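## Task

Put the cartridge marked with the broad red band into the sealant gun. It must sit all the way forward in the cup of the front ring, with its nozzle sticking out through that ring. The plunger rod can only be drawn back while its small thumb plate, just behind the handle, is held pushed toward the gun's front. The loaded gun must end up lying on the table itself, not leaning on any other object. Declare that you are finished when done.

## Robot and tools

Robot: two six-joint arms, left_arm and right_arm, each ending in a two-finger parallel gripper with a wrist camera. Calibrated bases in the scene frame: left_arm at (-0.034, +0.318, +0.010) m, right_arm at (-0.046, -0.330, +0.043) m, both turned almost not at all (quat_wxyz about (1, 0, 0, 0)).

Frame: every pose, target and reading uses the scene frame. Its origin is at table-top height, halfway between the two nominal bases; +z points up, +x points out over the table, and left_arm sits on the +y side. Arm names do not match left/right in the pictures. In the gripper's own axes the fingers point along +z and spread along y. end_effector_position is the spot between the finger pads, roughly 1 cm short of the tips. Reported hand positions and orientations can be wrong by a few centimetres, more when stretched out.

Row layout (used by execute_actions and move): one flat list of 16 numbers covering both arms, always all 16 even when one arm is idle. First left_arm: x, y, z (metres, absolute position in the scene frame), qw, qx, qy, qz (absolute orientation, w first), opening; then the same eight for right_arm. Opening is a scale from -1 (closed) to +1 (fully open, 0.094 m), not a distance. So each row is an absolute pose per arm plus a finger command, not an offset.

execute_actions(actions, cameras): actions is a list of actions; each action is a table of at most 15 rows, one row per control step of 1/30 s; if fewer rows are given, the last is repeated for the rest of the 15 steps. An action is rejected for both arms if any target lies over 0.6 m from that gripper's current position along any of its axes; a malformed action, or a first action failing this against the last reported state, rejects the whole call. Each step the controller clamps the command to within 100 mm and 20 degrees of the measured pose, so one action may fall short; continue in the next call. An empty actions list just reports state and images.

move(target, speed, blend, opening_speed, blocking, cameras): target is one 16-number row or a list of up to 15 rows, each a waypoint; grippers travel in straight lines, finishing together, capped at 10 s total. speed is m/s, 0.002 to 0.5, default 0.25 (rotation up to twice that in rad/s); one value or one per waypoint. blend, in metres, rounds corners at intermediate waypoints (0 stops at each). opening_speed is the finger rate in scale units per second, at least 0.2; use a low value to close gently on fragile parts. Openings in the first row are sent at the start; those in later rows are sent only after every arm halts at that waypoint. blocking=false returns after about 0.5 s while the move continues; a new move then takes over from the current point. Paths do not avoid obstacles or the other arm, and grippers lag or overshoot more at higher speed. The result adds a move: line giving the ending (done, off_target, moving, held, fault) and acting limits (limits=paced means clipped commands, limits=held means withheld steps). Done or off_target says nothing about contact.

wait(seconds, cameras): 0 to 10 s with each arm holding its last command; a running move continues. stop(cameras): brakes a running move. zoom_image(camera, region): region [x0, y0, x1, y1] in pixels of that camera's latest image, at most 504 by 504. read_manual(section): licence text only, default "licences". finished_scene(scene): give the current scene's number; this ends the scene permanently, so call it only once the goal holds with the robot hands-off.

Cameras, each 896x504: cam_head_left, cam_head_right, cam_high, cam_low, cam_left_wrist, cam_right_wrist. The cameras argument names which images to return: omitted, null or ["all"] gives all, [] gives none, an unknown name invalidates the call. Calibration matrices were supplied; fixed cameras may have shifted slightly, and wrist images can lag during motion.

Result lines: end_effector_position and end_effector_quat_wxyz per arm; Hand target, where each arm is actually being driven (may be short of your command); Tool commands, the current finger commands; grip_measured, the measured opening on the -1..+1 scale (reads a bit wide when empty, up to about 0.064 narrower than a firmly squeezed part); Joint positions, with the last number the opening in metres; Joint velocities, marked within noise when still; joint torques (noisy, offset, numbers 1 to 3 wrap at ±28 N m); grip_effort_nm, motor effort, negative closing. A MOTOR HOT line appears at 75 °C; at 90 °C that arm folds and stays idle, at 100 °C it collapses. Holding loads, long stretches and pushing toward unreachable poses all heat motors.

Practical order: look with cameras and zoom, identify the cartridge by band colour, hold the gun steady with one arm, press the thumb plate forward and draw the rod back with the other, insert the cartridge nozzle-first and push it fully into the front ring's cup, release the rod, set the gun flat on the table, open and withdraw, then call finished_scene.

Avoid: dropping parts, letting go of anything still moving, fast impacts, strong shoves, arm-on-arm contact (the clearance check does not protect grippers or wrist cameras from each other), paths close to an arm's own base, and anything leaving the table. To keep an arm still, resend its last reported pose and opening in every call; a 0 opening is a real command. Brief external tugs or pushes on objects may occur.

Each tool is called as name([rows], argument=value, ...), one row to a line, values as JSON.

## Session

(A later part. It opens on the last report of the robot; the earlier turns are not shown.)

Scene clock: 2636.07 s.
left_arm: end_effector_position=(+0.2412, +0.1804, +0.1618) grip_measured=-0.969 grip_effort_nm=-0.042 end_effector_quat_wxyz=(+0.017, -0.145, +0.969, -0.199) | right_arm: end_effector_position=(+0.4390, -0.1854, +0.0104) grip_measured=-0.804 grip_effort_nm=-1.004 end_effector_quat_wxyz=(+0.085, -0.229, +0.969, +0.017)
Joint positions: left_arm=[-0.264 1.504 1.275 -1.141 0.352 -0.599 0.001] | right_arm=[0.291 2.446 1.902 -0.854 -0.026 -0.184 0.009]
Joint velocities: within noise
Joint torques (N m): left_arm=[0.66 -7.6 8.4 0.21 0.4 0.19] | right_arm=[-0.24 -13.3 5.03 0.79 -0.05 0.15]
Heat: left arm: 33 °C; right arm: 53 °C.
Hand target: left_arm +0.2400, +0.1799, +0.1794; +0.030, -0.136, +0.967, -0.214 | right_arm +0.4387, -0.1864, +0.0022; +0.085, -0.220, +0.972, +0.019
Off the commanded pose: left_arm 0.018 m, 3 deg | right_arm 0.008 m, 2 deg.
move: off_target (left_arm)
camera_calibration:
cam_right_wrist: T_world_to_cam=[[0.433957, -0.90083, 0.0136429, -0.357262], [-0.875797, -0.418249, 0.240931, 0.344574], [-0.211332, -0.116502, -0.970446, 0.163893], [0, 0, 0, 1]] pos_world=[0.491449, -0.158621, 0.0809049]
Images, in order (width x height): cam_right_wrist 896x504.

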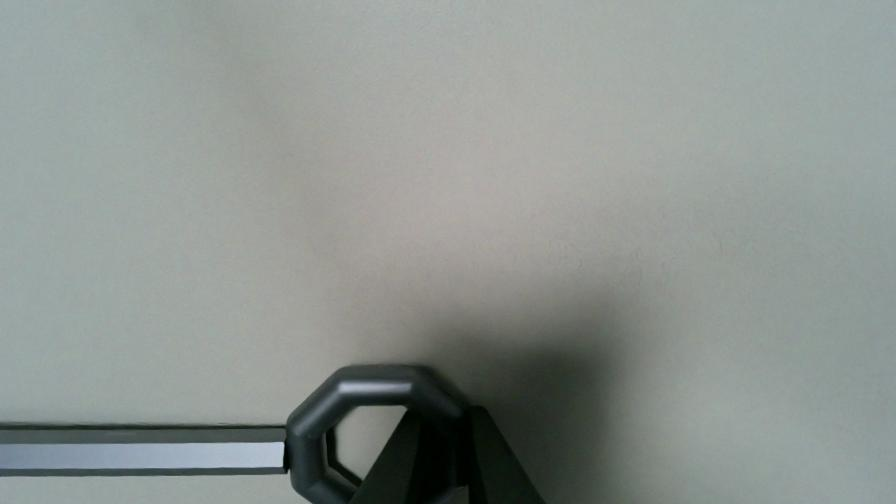

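move([
  [0.240,0.180,0.18,0.0301,-0.1359,0.9668,-0.2143,-0.97,0.400,-0.200,0.004,0.0855,-0.199,0.976,0.017,-0.95],
  [0.240,0.180,0.18,0.0301,-0.1359,0.9668,-0.2143,-0.97,0.362,-0.208,0.004,0.0857,-0.1815,0.9796,0.0159,-0.95],
], speed=0.08, blend=0.01)

Scene clock: 2654.63 s.
left_arm: end_effector_position=(+0.2412, +0.1804, +0.1618) grip_measured=-0.969 grip_effort_nm=-0.037 end_effector_quat_wxyz=(+0.017, -0.145, +0.969, -0.199) | right_arm: end_effector_position=(+0.3813, -0.2079, +0.0098) grip_measured=-0.805 grip_effort_nm=-1.009 end_effector_quat_wxyz=(+0.113, -0.163, +0.980, +0.022)
Joint positions: left_arm=[-0.264 1.504 1.275 -1.141 0.352 -0.599 0.001] | right_arm=[0.28 2.175 1.406 -0.574 -0.02 -0.06 0.009]
Joint velocities: within noise
Joint torques (N m): left_arm=[0.59 -7.54 8.42 0.23 0.37 0.19] | right_arm=[0.42 -12.6 3.55 0.24 0.03 -0.17]
Heat: left arm: 33 °C; right arm: 53 °C.
Hand target: left_arm +0.2400, +0.1799, +0.1794; +0.030, -0.136, +0.967, -0.214 | right_arm +0.3639, -0.2116, +0.0051; +0.087, -0.173, +0.981, +0.016
Off the commanded pose: left_arm 0.018 m, 3 deg | right_arm 0.020 m, 4 deg.
move: off_target (left_arm, right_arm)
camera_calibration:
cam_left_wrist: T_world_to_cam=[[0.283883, -0.878585, 0.384056, 0.0266591], [-0.884831, -0.085713, 0.457961, 0.189769], [-0.369439, -0.469831, -0.801732, 0.392146], [0, 0, 0, 1]] pos_world=[0.305219, 0.22393, 0.21725]
cam_right_wrist: T_world_to_cam=[[0.309612, -0.950863, 0.000895486, -0.315391], [-0.934181, -0.304004, 0.186779, 0.331254], [-0.177329, -0.0586656, -0.982402, 0.147627], [0, 0, 0, 1]] pos_world=[0.433279, -0.19053, 0.0834402]

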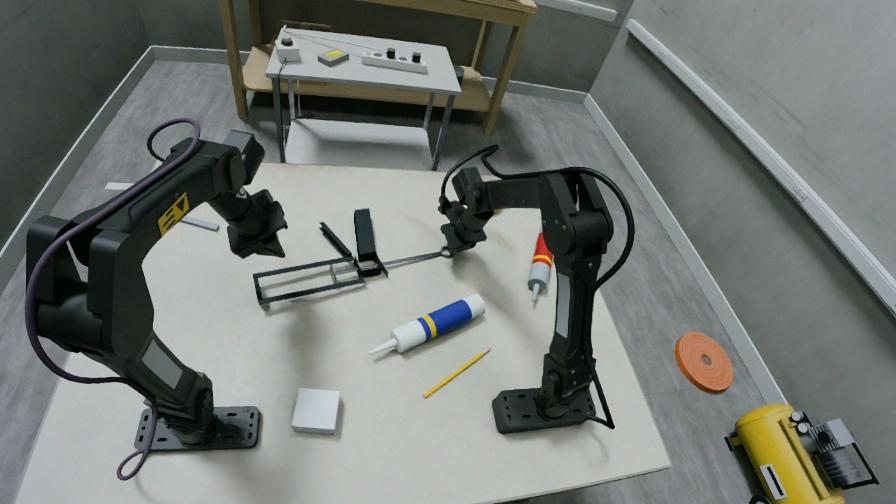

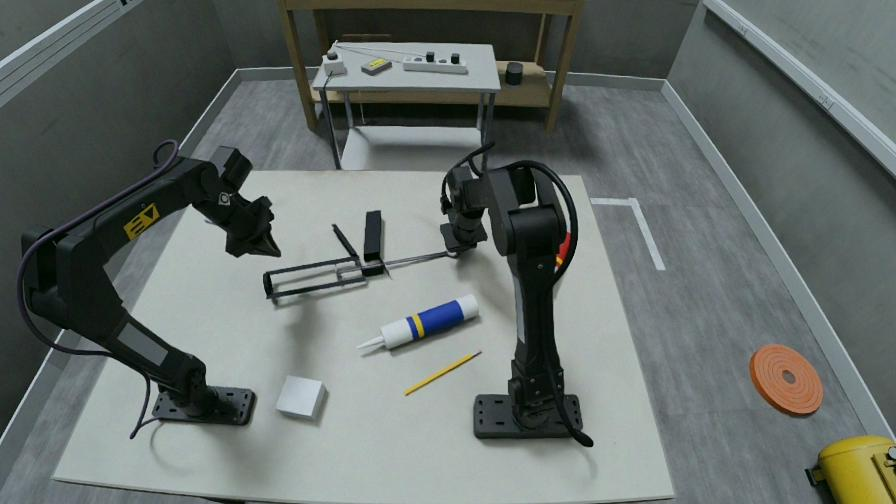

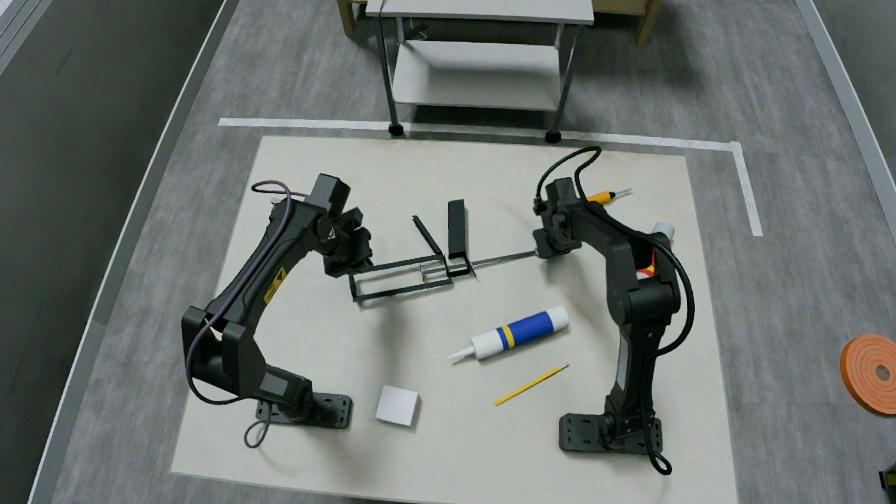

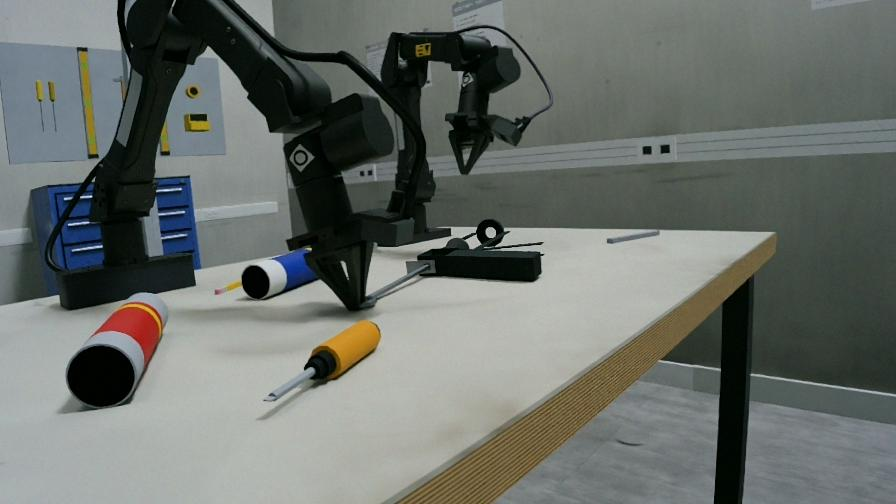

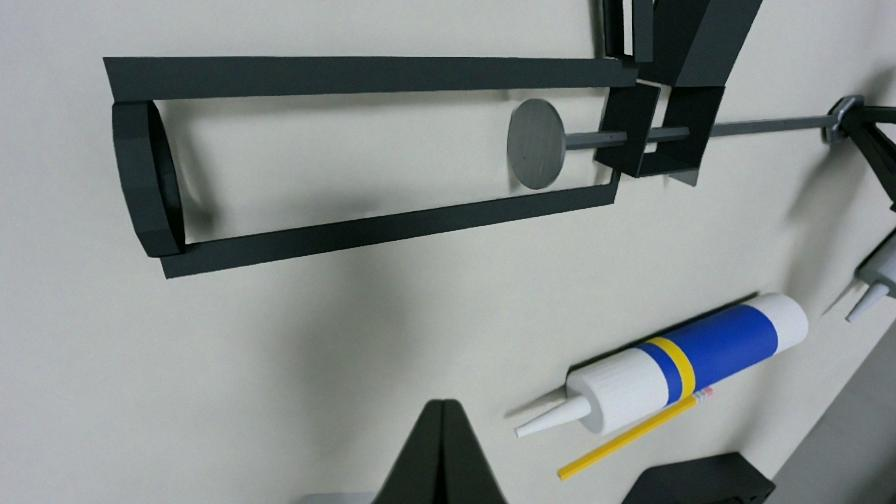

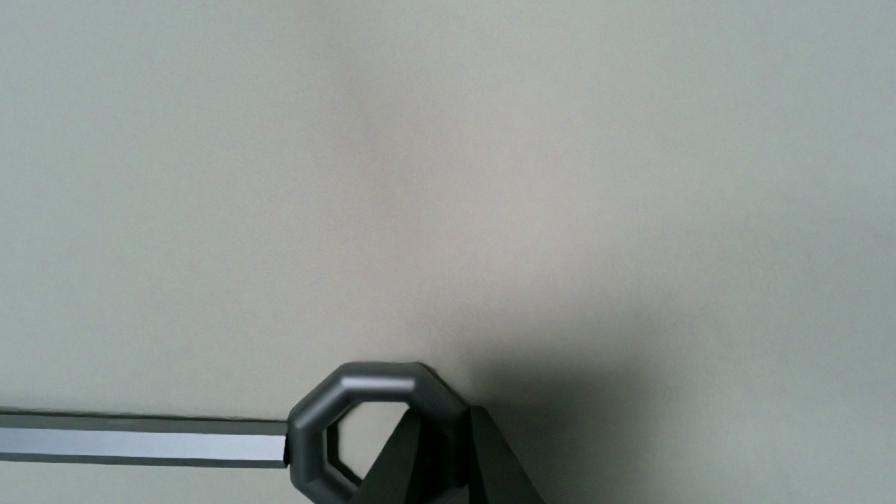

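move([
  [0.27,0.05,0.16,0.1712,-0.1625,0.9713,0.0286,-0.97,0.375,-0.209,0.004,0.0857,-0.1815,0.9796,0.0159,-0.95],
  [0.290,-0.078,0.11,0.1712,-0.1625,0.9713,0.0286,-0.97,0.375,-0.209,0.004,0.0857,-0.1815,0.9796,0.0159,-0.95],
], speed=0.15, blend=0.03)

Scene clock: 2688.67 s.
left_arm: end_effector_position=(+0.2909, -0.0806, +0.1113) grip_measured=-0.969 grip_effort_nm=-0.042 end_effector_quat_wxyz=(+0.173, -0.152, +0.973, -0.012) | right_arm: end_effector_position=(+0.3811, -0.2080, +0.0112) grip_measured=-0.805 grip_effort_nm=-1.009 end_effector_quat_wxyz=(+0.108, -0.163, +0.980, +0.021)
Joint positions: left_arm=[-0.991 2.455 2.424 -1.369 -0.306 -1.277 0.001] | right_arm=[0.28 2.178 1.42 -0.594 -0.02 -0.06 0.009]
Joint velocities: within noise
Joint torques (N m): left_arm=[0.29 -12.52 5.68 0.35 -0.18 0.02] | right_arm=[0.23 -9.89 7.6 0.16 0.01 -0.37]
Heat: left arm: 33 °C; right arm: 56 °C.
Hand target: left_arm +0.2913, -0.0775, +0.1140; +0.173, -0.153, +0.973, -0.010 | right_arm +0.3745, -0.2091, +0.0045; +0.086, -0.181, +0.979, +0.016
Off the commanded pose: left_arm 0.003 m, 5 deg | right_arm 0.009 m, 3 deg.
move: held (left_arm; a check stopped the path), off_target (right_arm); limits=held
pose unreachable (left arm): on one or more control steps of this call, first in action 0 (counted from 0), this arm could not follow its commanded pose, so it was not sent that pose on those steps. It may still have moved: this result reports where it is.
cause: moving toward the commanded pose would bring a part of the arm too close to another arm (this arm's wrist (the part past joint 4) and the right arm's wrist (the part past joint 4), along the way the arms are being sent, or toward where that arm still pushes).
camera_calibration:
cam_left_wrist: T_world_to_cam=[[0.30252, -0.950417, 0.0720387, -0.173818], [-0.945824, -0.28999, 0.146024, 0.270519], [-0.117893, -0.112311, -0.986655, 0.223607], [0, 0, 0, 1]] pos_world=[0.334809, -0.0616383, 0.193643]
cam_right_wrist: T_world_to_cam=[[0.309618, -0.950861, 0.000457129, -0.315379], [-0.932483, -0.303539, 0.195803, 0.330137], [-0.186043, -0.0610503, -0.980643, 0.151747], [0, 0, 0, 1]] pos_world=[0.433725, -0.190408, 0.0843121]

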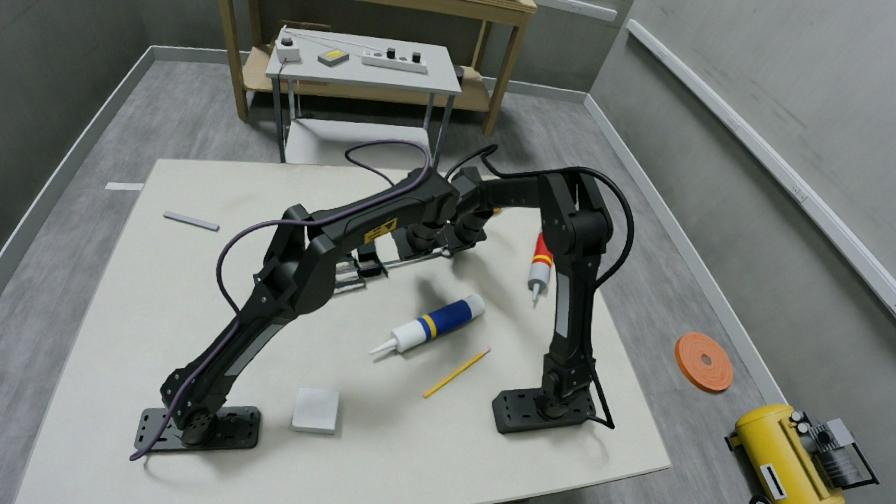

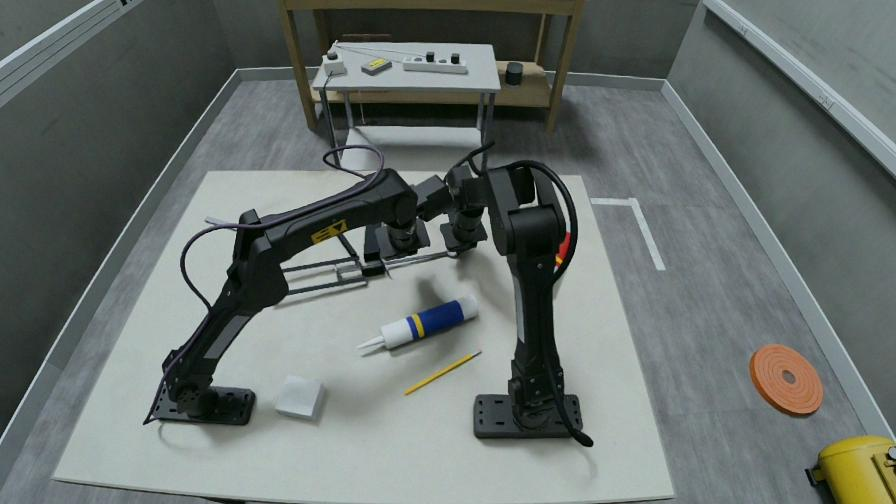

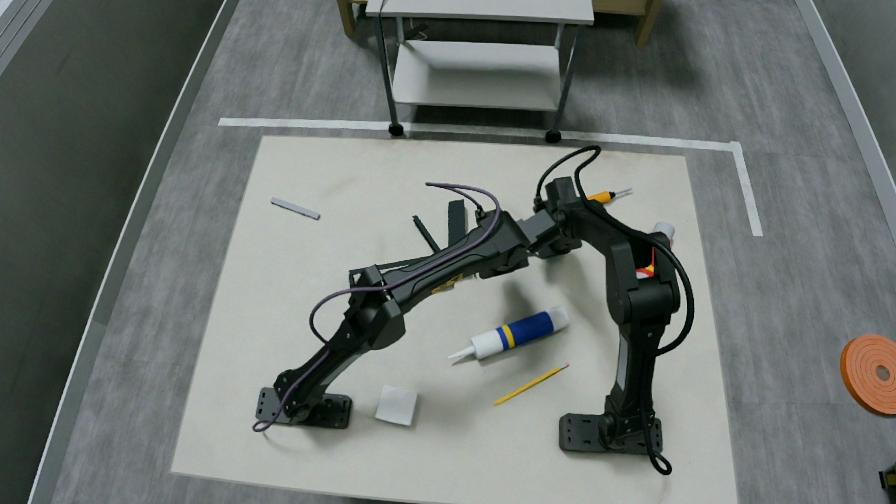

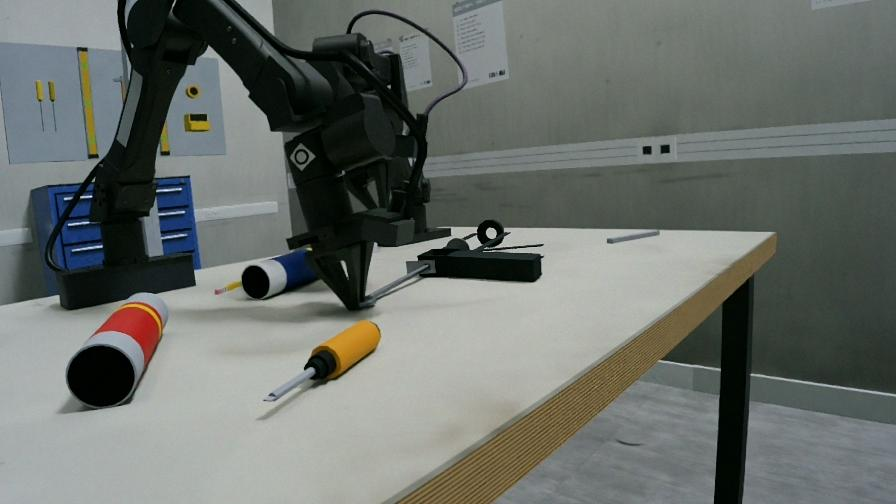

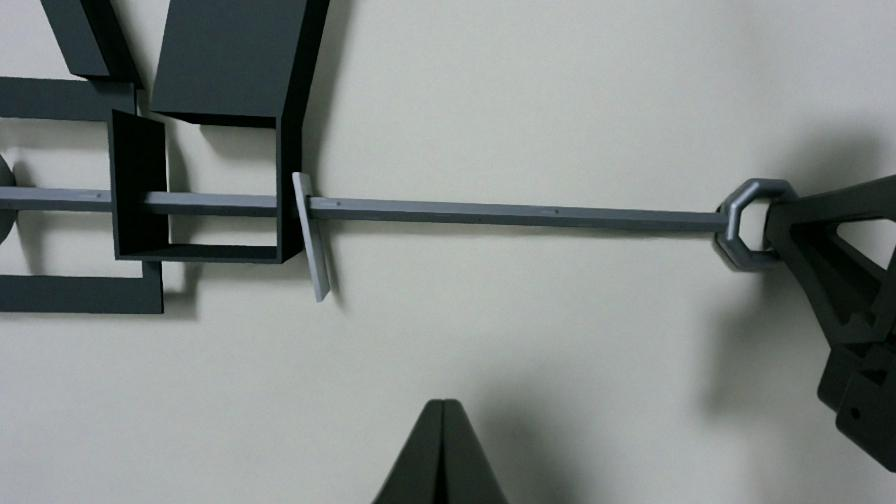

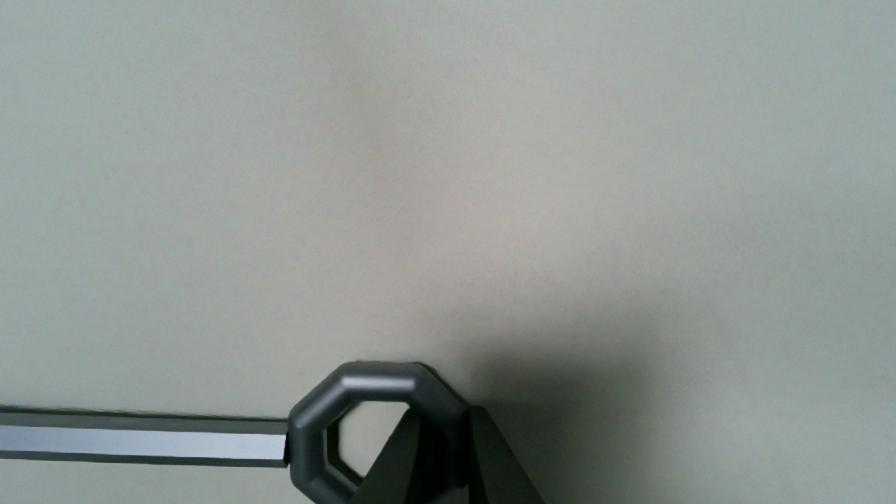

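move([
  [0.280,-0.045,0.13,0.1712,-0.1625,0.9713,0.0286,-0.97,0.377,-0.209,0.006,0.0857,-0.1815,0.9796,0.0159,-0.62],
  [0.280,-0.045,0.13,0.1712,-0.1625,0.9713,0.0286,-0.97,0.378,-0.210,0.010,0.0,-0.1665,0.9788,0.119,-0.62],
  [0.280,-0.045,0.13,0.1712,-0.1625,0.9713,0.0286,-0.97,0.379,-0.212,0.010,-0.0427,-0.1594,0.9526,0.2553,-0.62],
], speed=0.1)

Scene clock: 2705.97 s.
left_arm: end_effector_position=(+0.2760, -0.0577, +0.1014) grip_measured=-0.969 grip_effort_nm=-0.032 end_effector_quat_wxyz=(+0.152, -0.144, +0.977, +0.035) | right_arm: end_effector_position=(+0.3765, -0.2116, +0.0121) grip_measured=-0.622 grip_effort_nm=0.129 end_effector_quat_wxyz=(-0.043, -0.157, +0.956, +0.244)
Joint positions: left_arm=[-0.991 2.428 2.346 -1.423 -0.306 -1.277 0.001] | right_arm=[0.093 2.466 1.866 -1.111 -0.484 -0.279 0.018]
Joint velocities: within noise
Joint torques (N m): left_arm=[0.53 -16.36 5.41 -0.01 -0.43 -0.12] | right_arm=[-0.55 -11.7 8.02 -0.24 -0.44 -0.22]
Heat: left arm: 37 °C; right arm: 52 °C.
Hand target: left_arm +0.2786, -0.0463, +0.1295; +0.171, -0.157, +0.972, +0.029 | right_arm +0.3786, -0.2107, +0.0100; -0.044, -0.160, +0.952, +0.256
Off the commanded pose: left_arm 0.032 m, 3 deg | right_arm 0.003 m, 1 deg.
move: off_target (left_arm)
camera_calibration:
cam_left_wrist: T_world_to_cam=[[0.303762, -0.952323, -0.0284649, -0.137165], [-0.936715, -0.303975, 0.173678, 0.258394], [-0.17405, -0.0260934, -0.984391, 0.234895], [0, 0, 0, 1]] pos_world=[0.324591, -0.0459509, 0.182446]
cam_right_wrist: T_world_to_cam=[[0.267271, -0.84031, -0.471642, -0.272315], [-0.8055, -0.463466, 0.369281, 0.240799], [-0.5289, 0.281209, -0.800741, 0.350943], [0, 0, 0, 1]] pos_world=[0.452359, -0.215915, 0.0636573]

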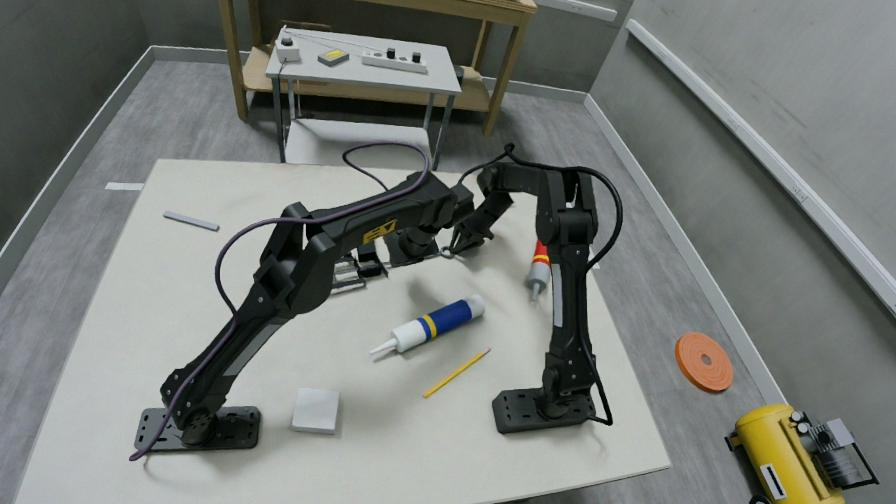

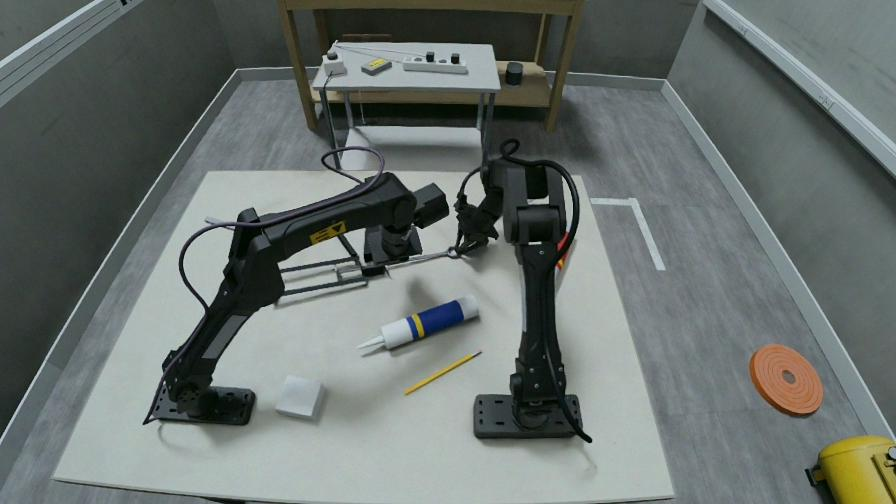

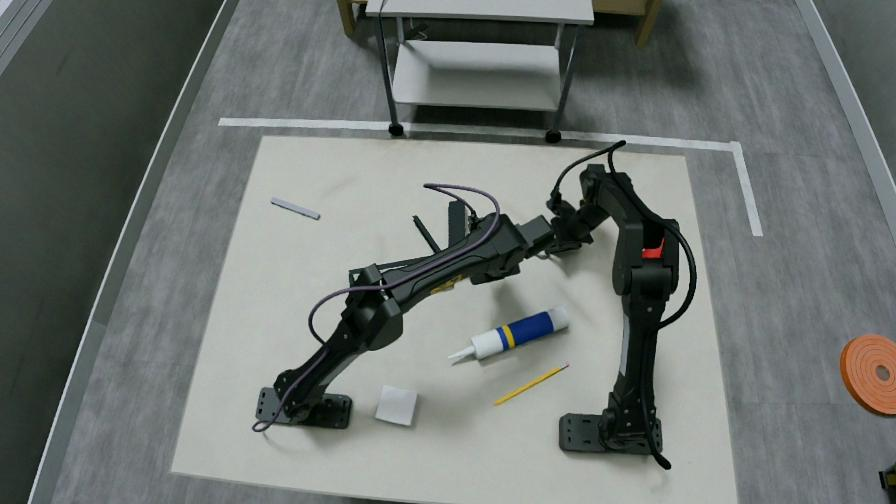

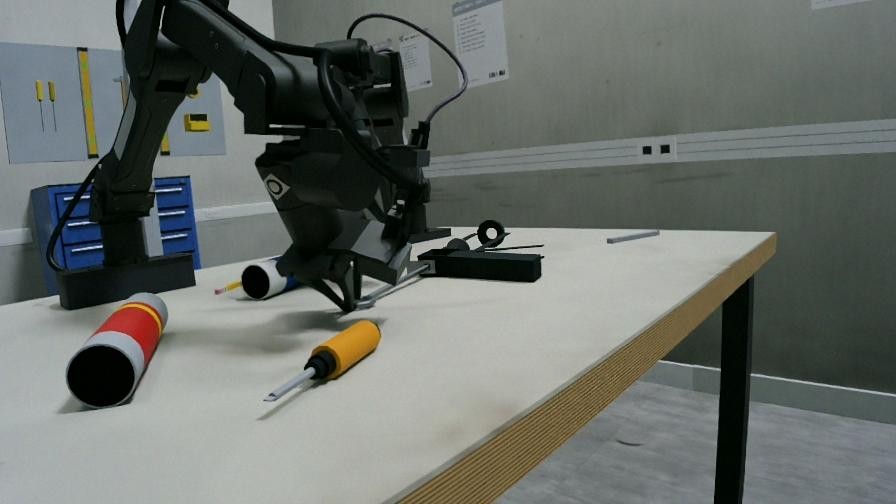

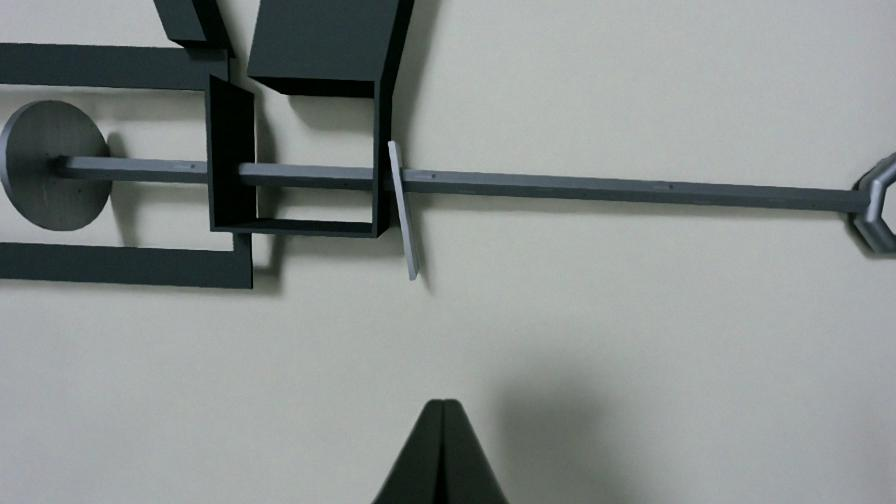

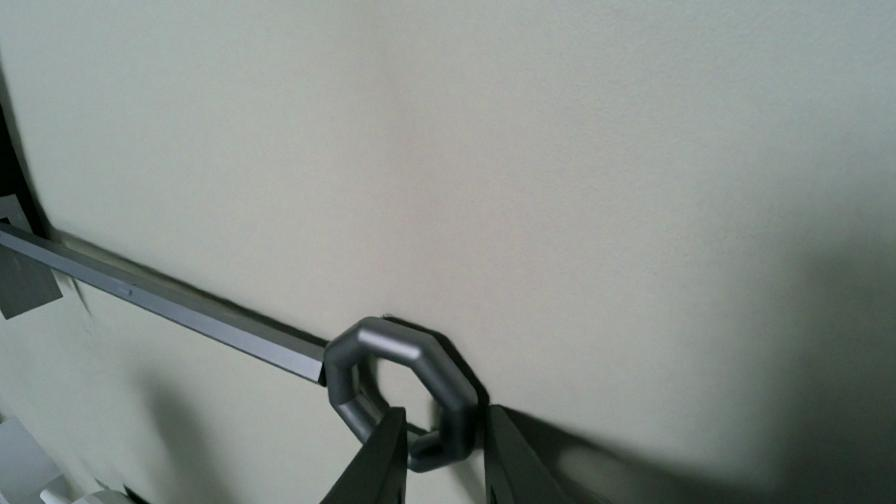

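move([
  [0.284,-0.060,0.11,0.1712,-0.1625,0.9713,0.0286,-0.97,0.378,-0.211,0.04,-0.0427,-0.1594,0.9526,0.2553,-0.62],
  [0.284,-0.060,0.11,0.1712,-0.1625,0.9713,0.0286,-0.97,0.388,-0.212,0.040,-0.0338,-0.126,0.9576,0.2566,-0.62],
  [0.284,-0.060,0.11,0.1712,-0.1625,0.9713,0.0286,-0.97,0.388,-0.212,0.020,-0.0338,-0.126,0.9576,0.2566,-0.62],
], speed=0.1, cameras=["cam_right_wrist"])

Scene clock: 2744.33 s.
left_arm: end_effector_position=(+0.2773, -0.0598, +0.1046) grip_measured=-0.969 grip_effort_nm=-0.046 end_effector_quat_wxyz=(+0.155, -0.154, +0.975, +0.028) | right_arm: end_effector_position=(+0.3857, -0.2099, +0.0225) grip_measured=-0.622 grip_effort_nm=0.134 end_effector_quat_wxyz=(-0.036, -0.140, +0.959, +0.246)
Joint positions: left_arm=[-0.991 2.428 2.358 -1.423 -0.306 -1.295 0.001] | right_arm=[0.093 2.466 1.911 -1.13 -0.49 -0.238 0.018]
Joint velocities: within noise
Joint torques (N m): left_arm=[-0.13 -10.91 8.49 0.19 -0.46 -0.14] | right_arm=[-0.65 -13.03 5.63 0.12 -0.46 0.11]
Heat: left arm: 37 °C; right arm: 54 °C.
Hand target: left_arm +0.2840, -0.0601, +0.1102; +0.172, -0.163, +0.971, +0.027 | right_arm +0.3876, -0.2093, +0.0201; -0.035, -0.129, +0.957, +0.257
Off the commanded pose: left_arm 0.009 m, 2 deg | right_arm 0.004 m, 2 deg.
move: done
camera_calibration:
cam_right_wrist: T_world_to_cam=[[0.23832, -0.848811, -0.471936, -0.259058], [-0.823993, -0.433924, 0.364343, 0.258626], [-0.514042, 0.302042, -0.802827, 0.362341], [0, 0, 0, 1]] pos_world=[0.461103, -0.217109, 0.0744099]
Images, in order (width x height): cam_right_wrist 896x504.

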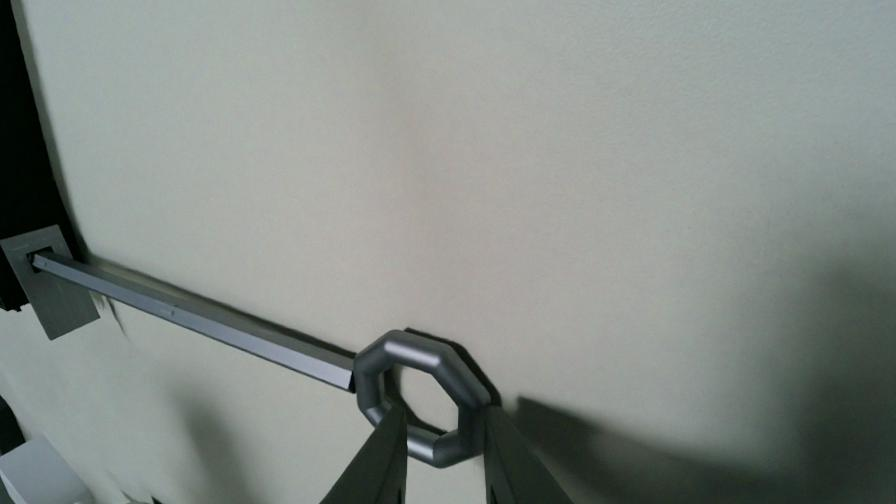

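move([
  [0.284,-0.060,0.11,0.1712,-0.1625,0.9713,0.0286,-0.97,0.388,-0.212,0.006,-0.0338,-0.126,0.9576,0.2566,-0.62],
], speed=0.06, cameras=["cam_right_wrist"])

Scene clock: 2780.67 s.
left_arm: end_effector_position=(+0.2773, -0.0598, +0.1046) grip_measured=-0.969 grip_effort_nm=-0.042 end_effector_quat_wxyz=(+0.155, -0.154, +0.975, +0.028) | right_arm: end_effector_position=(+0.3898, -0.2102, +0.0160) grip_measured=-0.622 grip_effort_nm=0.134 end_effector_quat_wxyz=(-0.027, -0.141, +0.959, +0.245)
Joint positions: left_arm=[-0.991 2.428 2.358 -1.423 -0.306 -1.295 0.001] | right_arm=[0.091 2.472 1.897 -1.091 -0.49 -0.236 0.018]
Joint velocities: within noise
Joint torques (N m): left_arm=[-0.02 -10.92 8.43 0.18 -0.44 -0.12] | right_arm=[-0.8 -12.1 4.86 0.16 -0.46 0.11]
Heat: left arm: 35 °C; right arm: 56 °C.
Hand target: left_arm +0.2839, -0.0599, +0.1100; +0.171, -0.162, +0.971, +0.028 | right_arm +0.3873, -0.2109, +0.0064; -0.035, -0.127, +0.958, +0.256
Off the commanded pose: left_arm 0.009 m, 2 deg | right_arm 0.010 m, 2 deg.
move: done
camera_calibration:
cam_right_wrist: T_world_to_cam=[[0.244889, -0.848858, -0.468475, -0.266033], [-0.832067, -0.432031, 0.34787, 0.268023], [-0.497688, 0.304613, -0.812107, 0.353636], [0, 0, 0, 1]] pos_world=[0.464162, -0.217752, 0.0693228]
Images, in order (width x height): cam_right_wrist 896x504.

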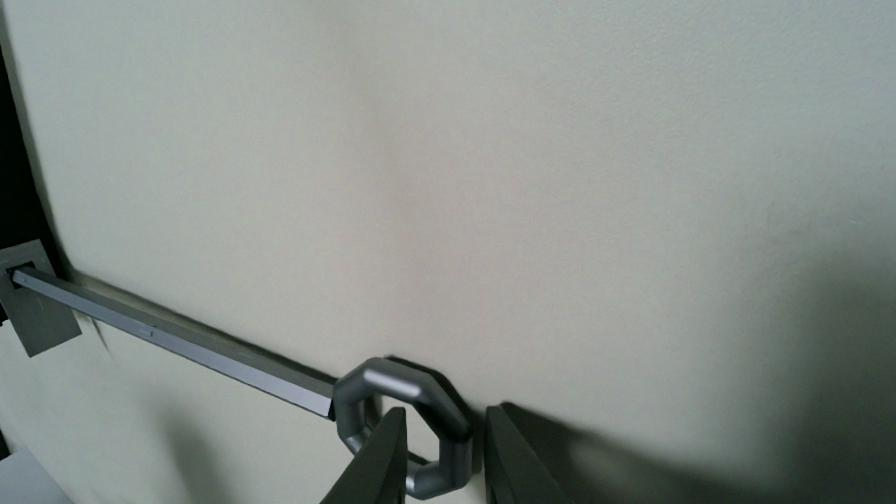

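move([
  [0.284,-0.060,0.11,0.1712,-0.1625,0.9713,0.0286,-0.97,0.388,-0.212,0.000,-0.0338,-0.126,0.9576,0.2566,-0.62],
  [0.284,-0.060,0.11,0.1712,-0.1625,0.9713,0.0286,-0.97,0.388,-0.212,0.000,-0.0338,-0.126,0.9576,0.2566,-0.95],
], speed=0.06, opening_speed=0.5, cameras=["cam_right_wrist"])

Scene clock: 2790.60 s.
left_arm: end_effector_position=(+0.2773, -0.0598, +0.1046) grip_measured=-0.969 grip_effort_nm=-0.037 end_effector_quat_wxyz=(+0.155, -0.154, +0.975, +0.028) | right_arm: end_effector_position=(+0.3930, -0.2144, +0.0134) grip_measured=-0.948 grip_effort_nm=-0.085 end_effector_quat_wxyz=(-0.021, -0.133, +0.958, +0.252)
Joint positions: left_arm=[-0.991 2.428 2.358 -1.423 -0.306 -1.295 0.001] | right_arm=[0.076 2.478 1.893 -1.074 -0.505 -0.236 0.002]
Joint velocities: within noise
Joint torques (N m): left_arm=[0.01 -10.85 8.55 0.17 -0.46 -0.13] | right_arm=[-0.51 -11.81 4.6 0.2 -0.32 0.1]
Heat: left arm: 35 °C; right arm: 56 °C.
Hand target: left_arm +0.2839, -0.0599, +0.1100; +0.171, -0.162, +0.971, +0.028 | right_arm +0.3886, -0.2161, +0.0001; -0.033, -0.122, +0.958, +0.257
Off the commanded pose: left_arm 0.009 m, 2 deg | right_arm 0.014 m, 2 deg.
move: off_target (right_arm); target 2's new opening was sent with right_arm's hand 0.014 m and 2 deg from that target
camera_calibration:
cam_right_wrist: T_world_to_cam=[[0.233095, -0.845424, -0.480547, -0.266096], [-0.840955, -0.423389, 0.336951, 0.275314], [-0.488325, 0.325577, -0.809653, 0.355146], [0, 0, 0, 1]] pos_world=[0.466979, -0.224026, 0.0669064]
Images, in order (width x height): cam_right_wrist 896x504.

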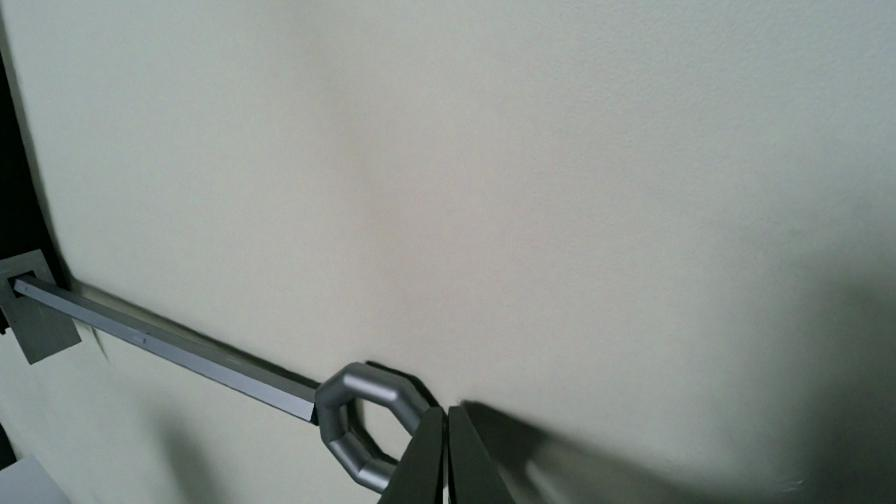

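move([
  [0.284,-0.060,0.11,0.1712,-0.1625,0.9713,0.0286,-0.97,0.388,-0.216,0.035,-0.0338,-0.126,0.9576,0.2566,-0.6],
  [0.284,-0.060,0.11,0.1712,-0.1625,0.9713,0.0286,-0.97,0.387,-0.206,0.034,-0.0338,-0.126,0.9576,0.2566,-0.6],
  [0.284,-0.060,0.11,0.1712,-0.1625,0.9713,0.0286,-0.97,0.387,-0.2065,0.004,-0.0338,-0.126,0.9576,0.2566,-0.6],
], speed=0.08, cameras=["cam_right_wrist"])

Scene clock: 2804.90 s.
left_arm: end_effector_position=(+0.2773, -0.0598, +0.1046) grip_measured=-0.969 grip_effort_nm=-0.042 end_effector_quat_wxyz=(+0.155, -0.154, +0.975, +0.028) | right_arm: end_effector_position=(+0.3877, -0.2066, +0.0125) grip_measured=-0.602 grip_effort_nm=0.134 end_effector_quat_wxyz=(-0.031, -0.135, +0.958, +0.252)
Joint positions: left_arm=[-0.991 2.428 2.358 -1.423 -0.306 -1.295 0.001] | right_arm=[0.094 2.478 1.888 -1.081 -0.505 -0.224 0.019]
Joint velocities: within noise
Joint torques (N m): left_arm=[0.05 -10.96 8.43 0.2 -0.47 -0.13] | right_arm=[0.61 -12.6 4.78 0.25 -0.33 0.11]
Heat: left arm: 35 °C; right arm: 56 °C.
Hand target: left_arm +0.2839, -0.0599, +0.1100; +0.171, -0.162, +0.971, +0.028 | right_arm +0.3855, -0.2023, +0.0042; -0.035, -0.131, +0.957, +0.256
Off the commanded pose: left_arm 0.009 m, 2 deg | right_arm 0.009 m, 1 deg.
move: done
camera_calibration:
cam_right_wrist: T_world_to_cam=[[0.230903, -0.844756, -0.482774, -0.257639], [-0.831425, -0.429037, 0.35307, 0.269336], [-0.505386, 0.319866, -0.801418, 0.354659], [0, 0, 0, 1]] pos_world=[0.462662, -0.21553, 0.0647546]
Images, in order (width x height): cam_right_wrist 896x504.

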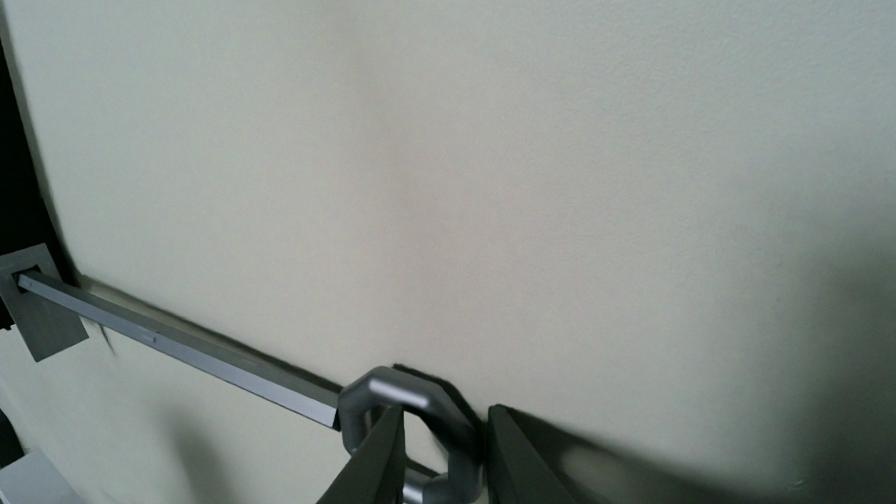

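move([
  [0.284,-0.060,0.11,0.1712,-0.1625,0.9713,0.0286,-0.97,0.387,-0.2065,0.003,-0.0338,-0.126,0.9576,0.2566,-0.95],
], speed=0.06, opening_speed=0.5, cameras=["cam_right_wrist"])

Scene clock: 2821.10 s.
left_arm: end_effector_position=(+0.2773, -0.0598, +0.1046) grip_measured=-0.969 grip_effort_nm=-0.042 end_effector_quat_wxyz=(+0.155, -0.154, +0.975, +0.028) | right_arm: end_effector_position=(+0.3911, -0.2125, +0.0134) grip_measured=-0.947 grip_effort_nm=-0.120 end_effector_quat_wxyz=(-0.025, -0.127, +0.958, +0.255)
Joint positions: left_arm=[-0.991 2.428 2.358 -1.423 -0.306 -1.295 0.001] | right_arm=[0.079 2.477 1.888 -1.075 -0.51 -0.223 0.002]
Joint velocities: within noise
Joint torques (N m): left_arm=[-0.05 -11 8.46 0.2 -0.45 -0.14] | right_arm=[0.16 -12.49 4.66 0.23 -0.3 0.11]
Heat: left arm: 35 °C; right arm: 57 °C.
Hand target: left_arm +0.2839, -0.0599, +0.1100; +0.171, -0.162, +0.971, +0.028 | right_arm +0.3883, -0.2111, +0.0038; -0.032, -0.121, +0.958, +0.257
Off the commanded pose: left_arm 0.009 m, 2 deg | right_arm 0.013 m, 1 deg.
move: off_target (right_arm)
camera_calibration:
cam_right_wrist: T_world_to_cam=[[0.219612, -0.846216, -0.485477, -0.258782], [-0.840961, -0.41645, 0.345478, 0.275869], [-0.494526, 0.332396, -0.803092, 0.357427], [0, 0, 0, 1]] pos_world=[0.465584, -0.222907, 0.0661079]
Images, in order (width x height): cam_right_wrist 896x504.

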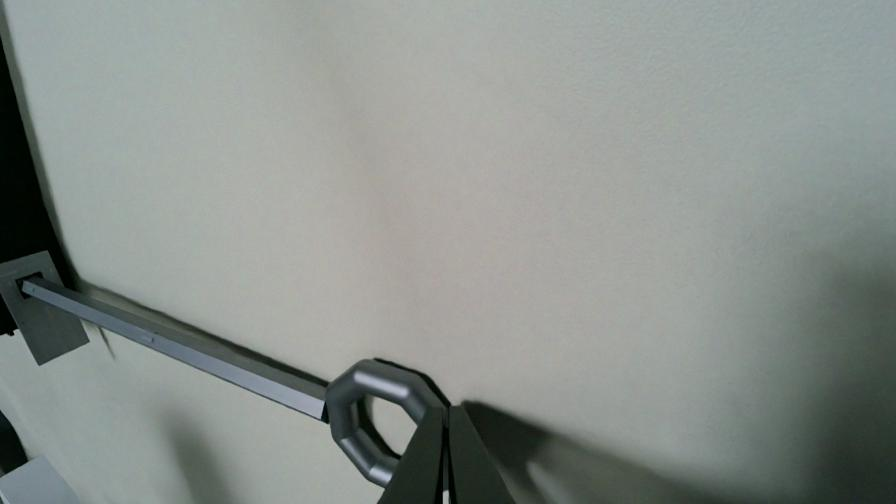

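move([
  [0.284,-0.060,0.11,0.1712,-0.1625,0.9713,0.0286,-0.97,0.388,-0.214,0.035,-0.0338,-0.126,0.9576,0.2566,-0.6],
  [0.284,-0.060,0.11,0.1712,-0.1625,0.9713,0.0286,-0.97,0.387,-0.206,0.034,-0.0338,-0.126,0.9576,0.2566,-0.6],
  [0.284,-0.060,0.11,0.1712,-0.1625,0.9713,0.0286,-0.97,0.387,-0.206,-0.008,-0.0338,-0.126,0.9576,0.2566,-0.6],
], speed=0.08, cameras=["cam_right_wrist"])

Scene clock: 2847.87 s.
left_arm: end_effector_position=(+0.2773, -0.0598, +0.1046) grip_measured=-0.969 grip_effort_nm=-0.046 end_effector_quat_wxyz=(+0.155, -0.154, +0.975, +0.028) | right_arm: end_effector_position=(+0.3877, -0.2088, +0.0118) grip_measured=-0.602 grip_effort_nm=0.134 end_effector_quat_wxyz=(-0.030, -0.128, +0.957, +0.258)
Joint positions: left_arm=[-0.991 2.428 2.358 -1.423 -0.306 -1.295 0.001] | right_arm=[0.085 2.478 1.88 -1.075 -0.517 -0.221 0.019]
Joint velocities: within noise
Joint torques (N m): left_arm=[0.1 -10.99 8.44 0.17 -0.44 -0.11] | right_arm=[0.62 -11.17 3.97 0.56 -0.22 0.09]
Heat: left arm: 35 °C; right arm: 57 °C.
Hand target: left_arm +0.2839, -0.0599, +0.1100; +0.171, -0.162, +0.971, +0.028 | right_arm +0.3858, -0.2063, -0.0078; -0.035, -0.126, +0.958, +0.256
Off the commanded pose: left_arm 0.009 m, 2 deg | right_arm 0.020 m, 1 deg.
move: off_target (right_arm)
camera_calibration:
cam_right_wrist: T_world_to_cam=[[0.217919, -0.842003, -0.4935, -0.254086], [-0.835617, -0.422218, 0.351391, 0.271791], [-0.504237, 0.335803, -0.795602, 0.357625], [0, 0, 0, 1]] pos_world=[0.462811, -0.219278, 0.063631]
Images, in order (width x height): cam_right_wrist 896x504.

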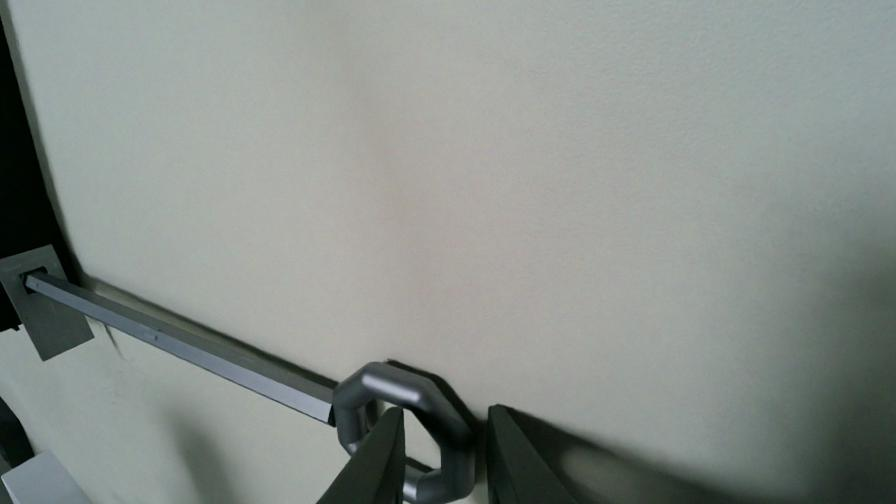

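move([
  [0.284,-0.060,0.11,0.1712,-0.1625,0.9713,0.0286,-0.97,0.388,-0.212,0.035,-0.0204,-0.1289,0.9792,0.1551,-0.62],
  [0.284,-0.060,0.11,0.1712,-0.1625,0.9713,0.0286,-0.97,0.387,-0.209,0.012,-0.0204,-0.1289,0.9792,0.1551,-0.62],
], speed=0.08, cameras=["cam_right_wrist"])

Scene clock: 2865.60 s.
left_arm: end_effector_position=(+0.2773, -0.0598, +0.1046) grip_measured=-0.969 grip_effort_nm=-0.042 end_effector_quat_wxyz=(+0.155, -0.154, +0.975, +0.028) | right_arm: end_effector_position=(+0.3832, -0.2080, +0.0113) grip_measured=-0.618 grip_effort_nm=-0.071 end_effector_quat_wxyz=(-0.033, -0.133, +0.978, +0.160)
Joint positions: left_arm=[-0.991 2.428 2.358 -1.423 -0.306 -1.295 0.001] | right_arm=[0.16 2.429 1.85 -1.055 -0.321 -0.134 0.018]
Joint velocities: within noise
Joint torques (N m): left_arm=[-0.01 -11 8.35 0.18 -0.46 -0.13] | right_arm=[0.65 -14.64 4.29 0.42 -0.08 0.12]
Heat: left arm: 36 °C; right arm: 56 °C.
Hand target: left_arm +0.2839, -0.0599, +0.1100; +0.171, -0.162, +0.971, +0.028 | right_arm +0.3858, -0.2058, +0.0121; -0.021, -0.133, +0.979, +0.155
Off the commanded pose: left_arm 0.009 m, 2 deg | right_arm 0.004 m, 2 deg.
move: done
camera_calibration:
cam_right_wrist: T_world_to_cam=[[0.238079, -0.9203, -0.31043, -0.278768], [-0.840551, -0.35537, 0.408884, 0.283654], [-0.486613, 0.163585, -0.858165, 0.31276], [0, 0, 0, 1]] pos_world=[0.456988, -0.20691, 0.0658802]
Images, in order (width x height): cam_right_wrist 896x504.

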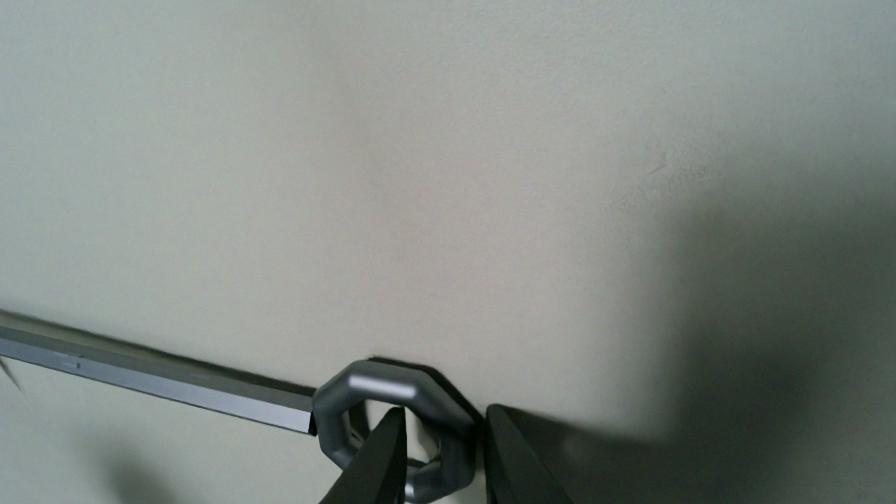

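move([
  [0.284,-0.060,0.11,0.1712,-0.1625,0.9713,0.0286,-0.97,0.386,-0.208,0.005,-0.0204,-0.1289,0.9792,0.1551,-0.95],
], speed=0.06, opening_speed=0.5, cameras=["cam_right_wrist"])

Scene clock: 2875.00 s.
left_arm: end_effector_position=(+0.2773, -0.0598, +0.1046) grip_measured=-0.969 grip_effort_nm=-0.042 end_effector_quat_wxyz=(+0.155, -0.154, +0.975, +0.028) | right_arm: end_effector_position=(+0.3836, -0.2097, +0.0101) grip_measured=-0.807 grip_effort_nm=-1.004 end_effector_quat_wxyz=(-0.028, -0.143, +0.976, +0.161)
Joint positions: left_arm=[-0.991 2.428 2.358 -1.423 -0.306 -1.295 0.001] | right_arm=[0.156 2.426 1.839 -1.043 -0.323 -0.157 0.009]
Joint velocities: within noise
Joint torques (N m): left_arm=[-0.02 -10.99 8.38 0.21 -0.46 -0.17] | right_arm=[0.17 -13.74 4.01 0.55 -0.09 0.27]
Heat: left arm: 36 °C; right arm: 55 °C.
Hand target: left_arm +0.2839, -0.0599, +0.1100; +0.171, -0.162, +0.971, +0.028 | right_arm +0.3869, -0.2098, +0.0056; -0.019, -0.131, +0.979, +0.156
Off the commanded pose: left_arm 0.009 m, 2 deg | right_arm 0.006 m, 2 deg.
move: done
camera_calibration:
cam_right_wrist: T_world_to_cam=[[0.257287, -0.914645, -0.311813, -0.287003], [-0.838911, -0.371565, 0.397704, 0.279986], [-0.479616, 0.159259, -0.862905, 0.308691], [0, 0, 0, 1]] pos_world=[0.456779, -0.207635, 0.0655283]
Images, in order (width x height): cam_right_wrist 896x504.

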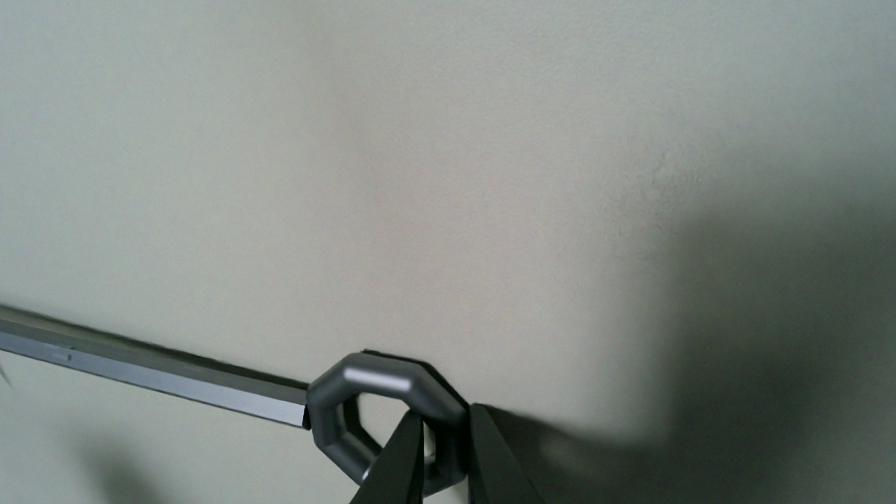

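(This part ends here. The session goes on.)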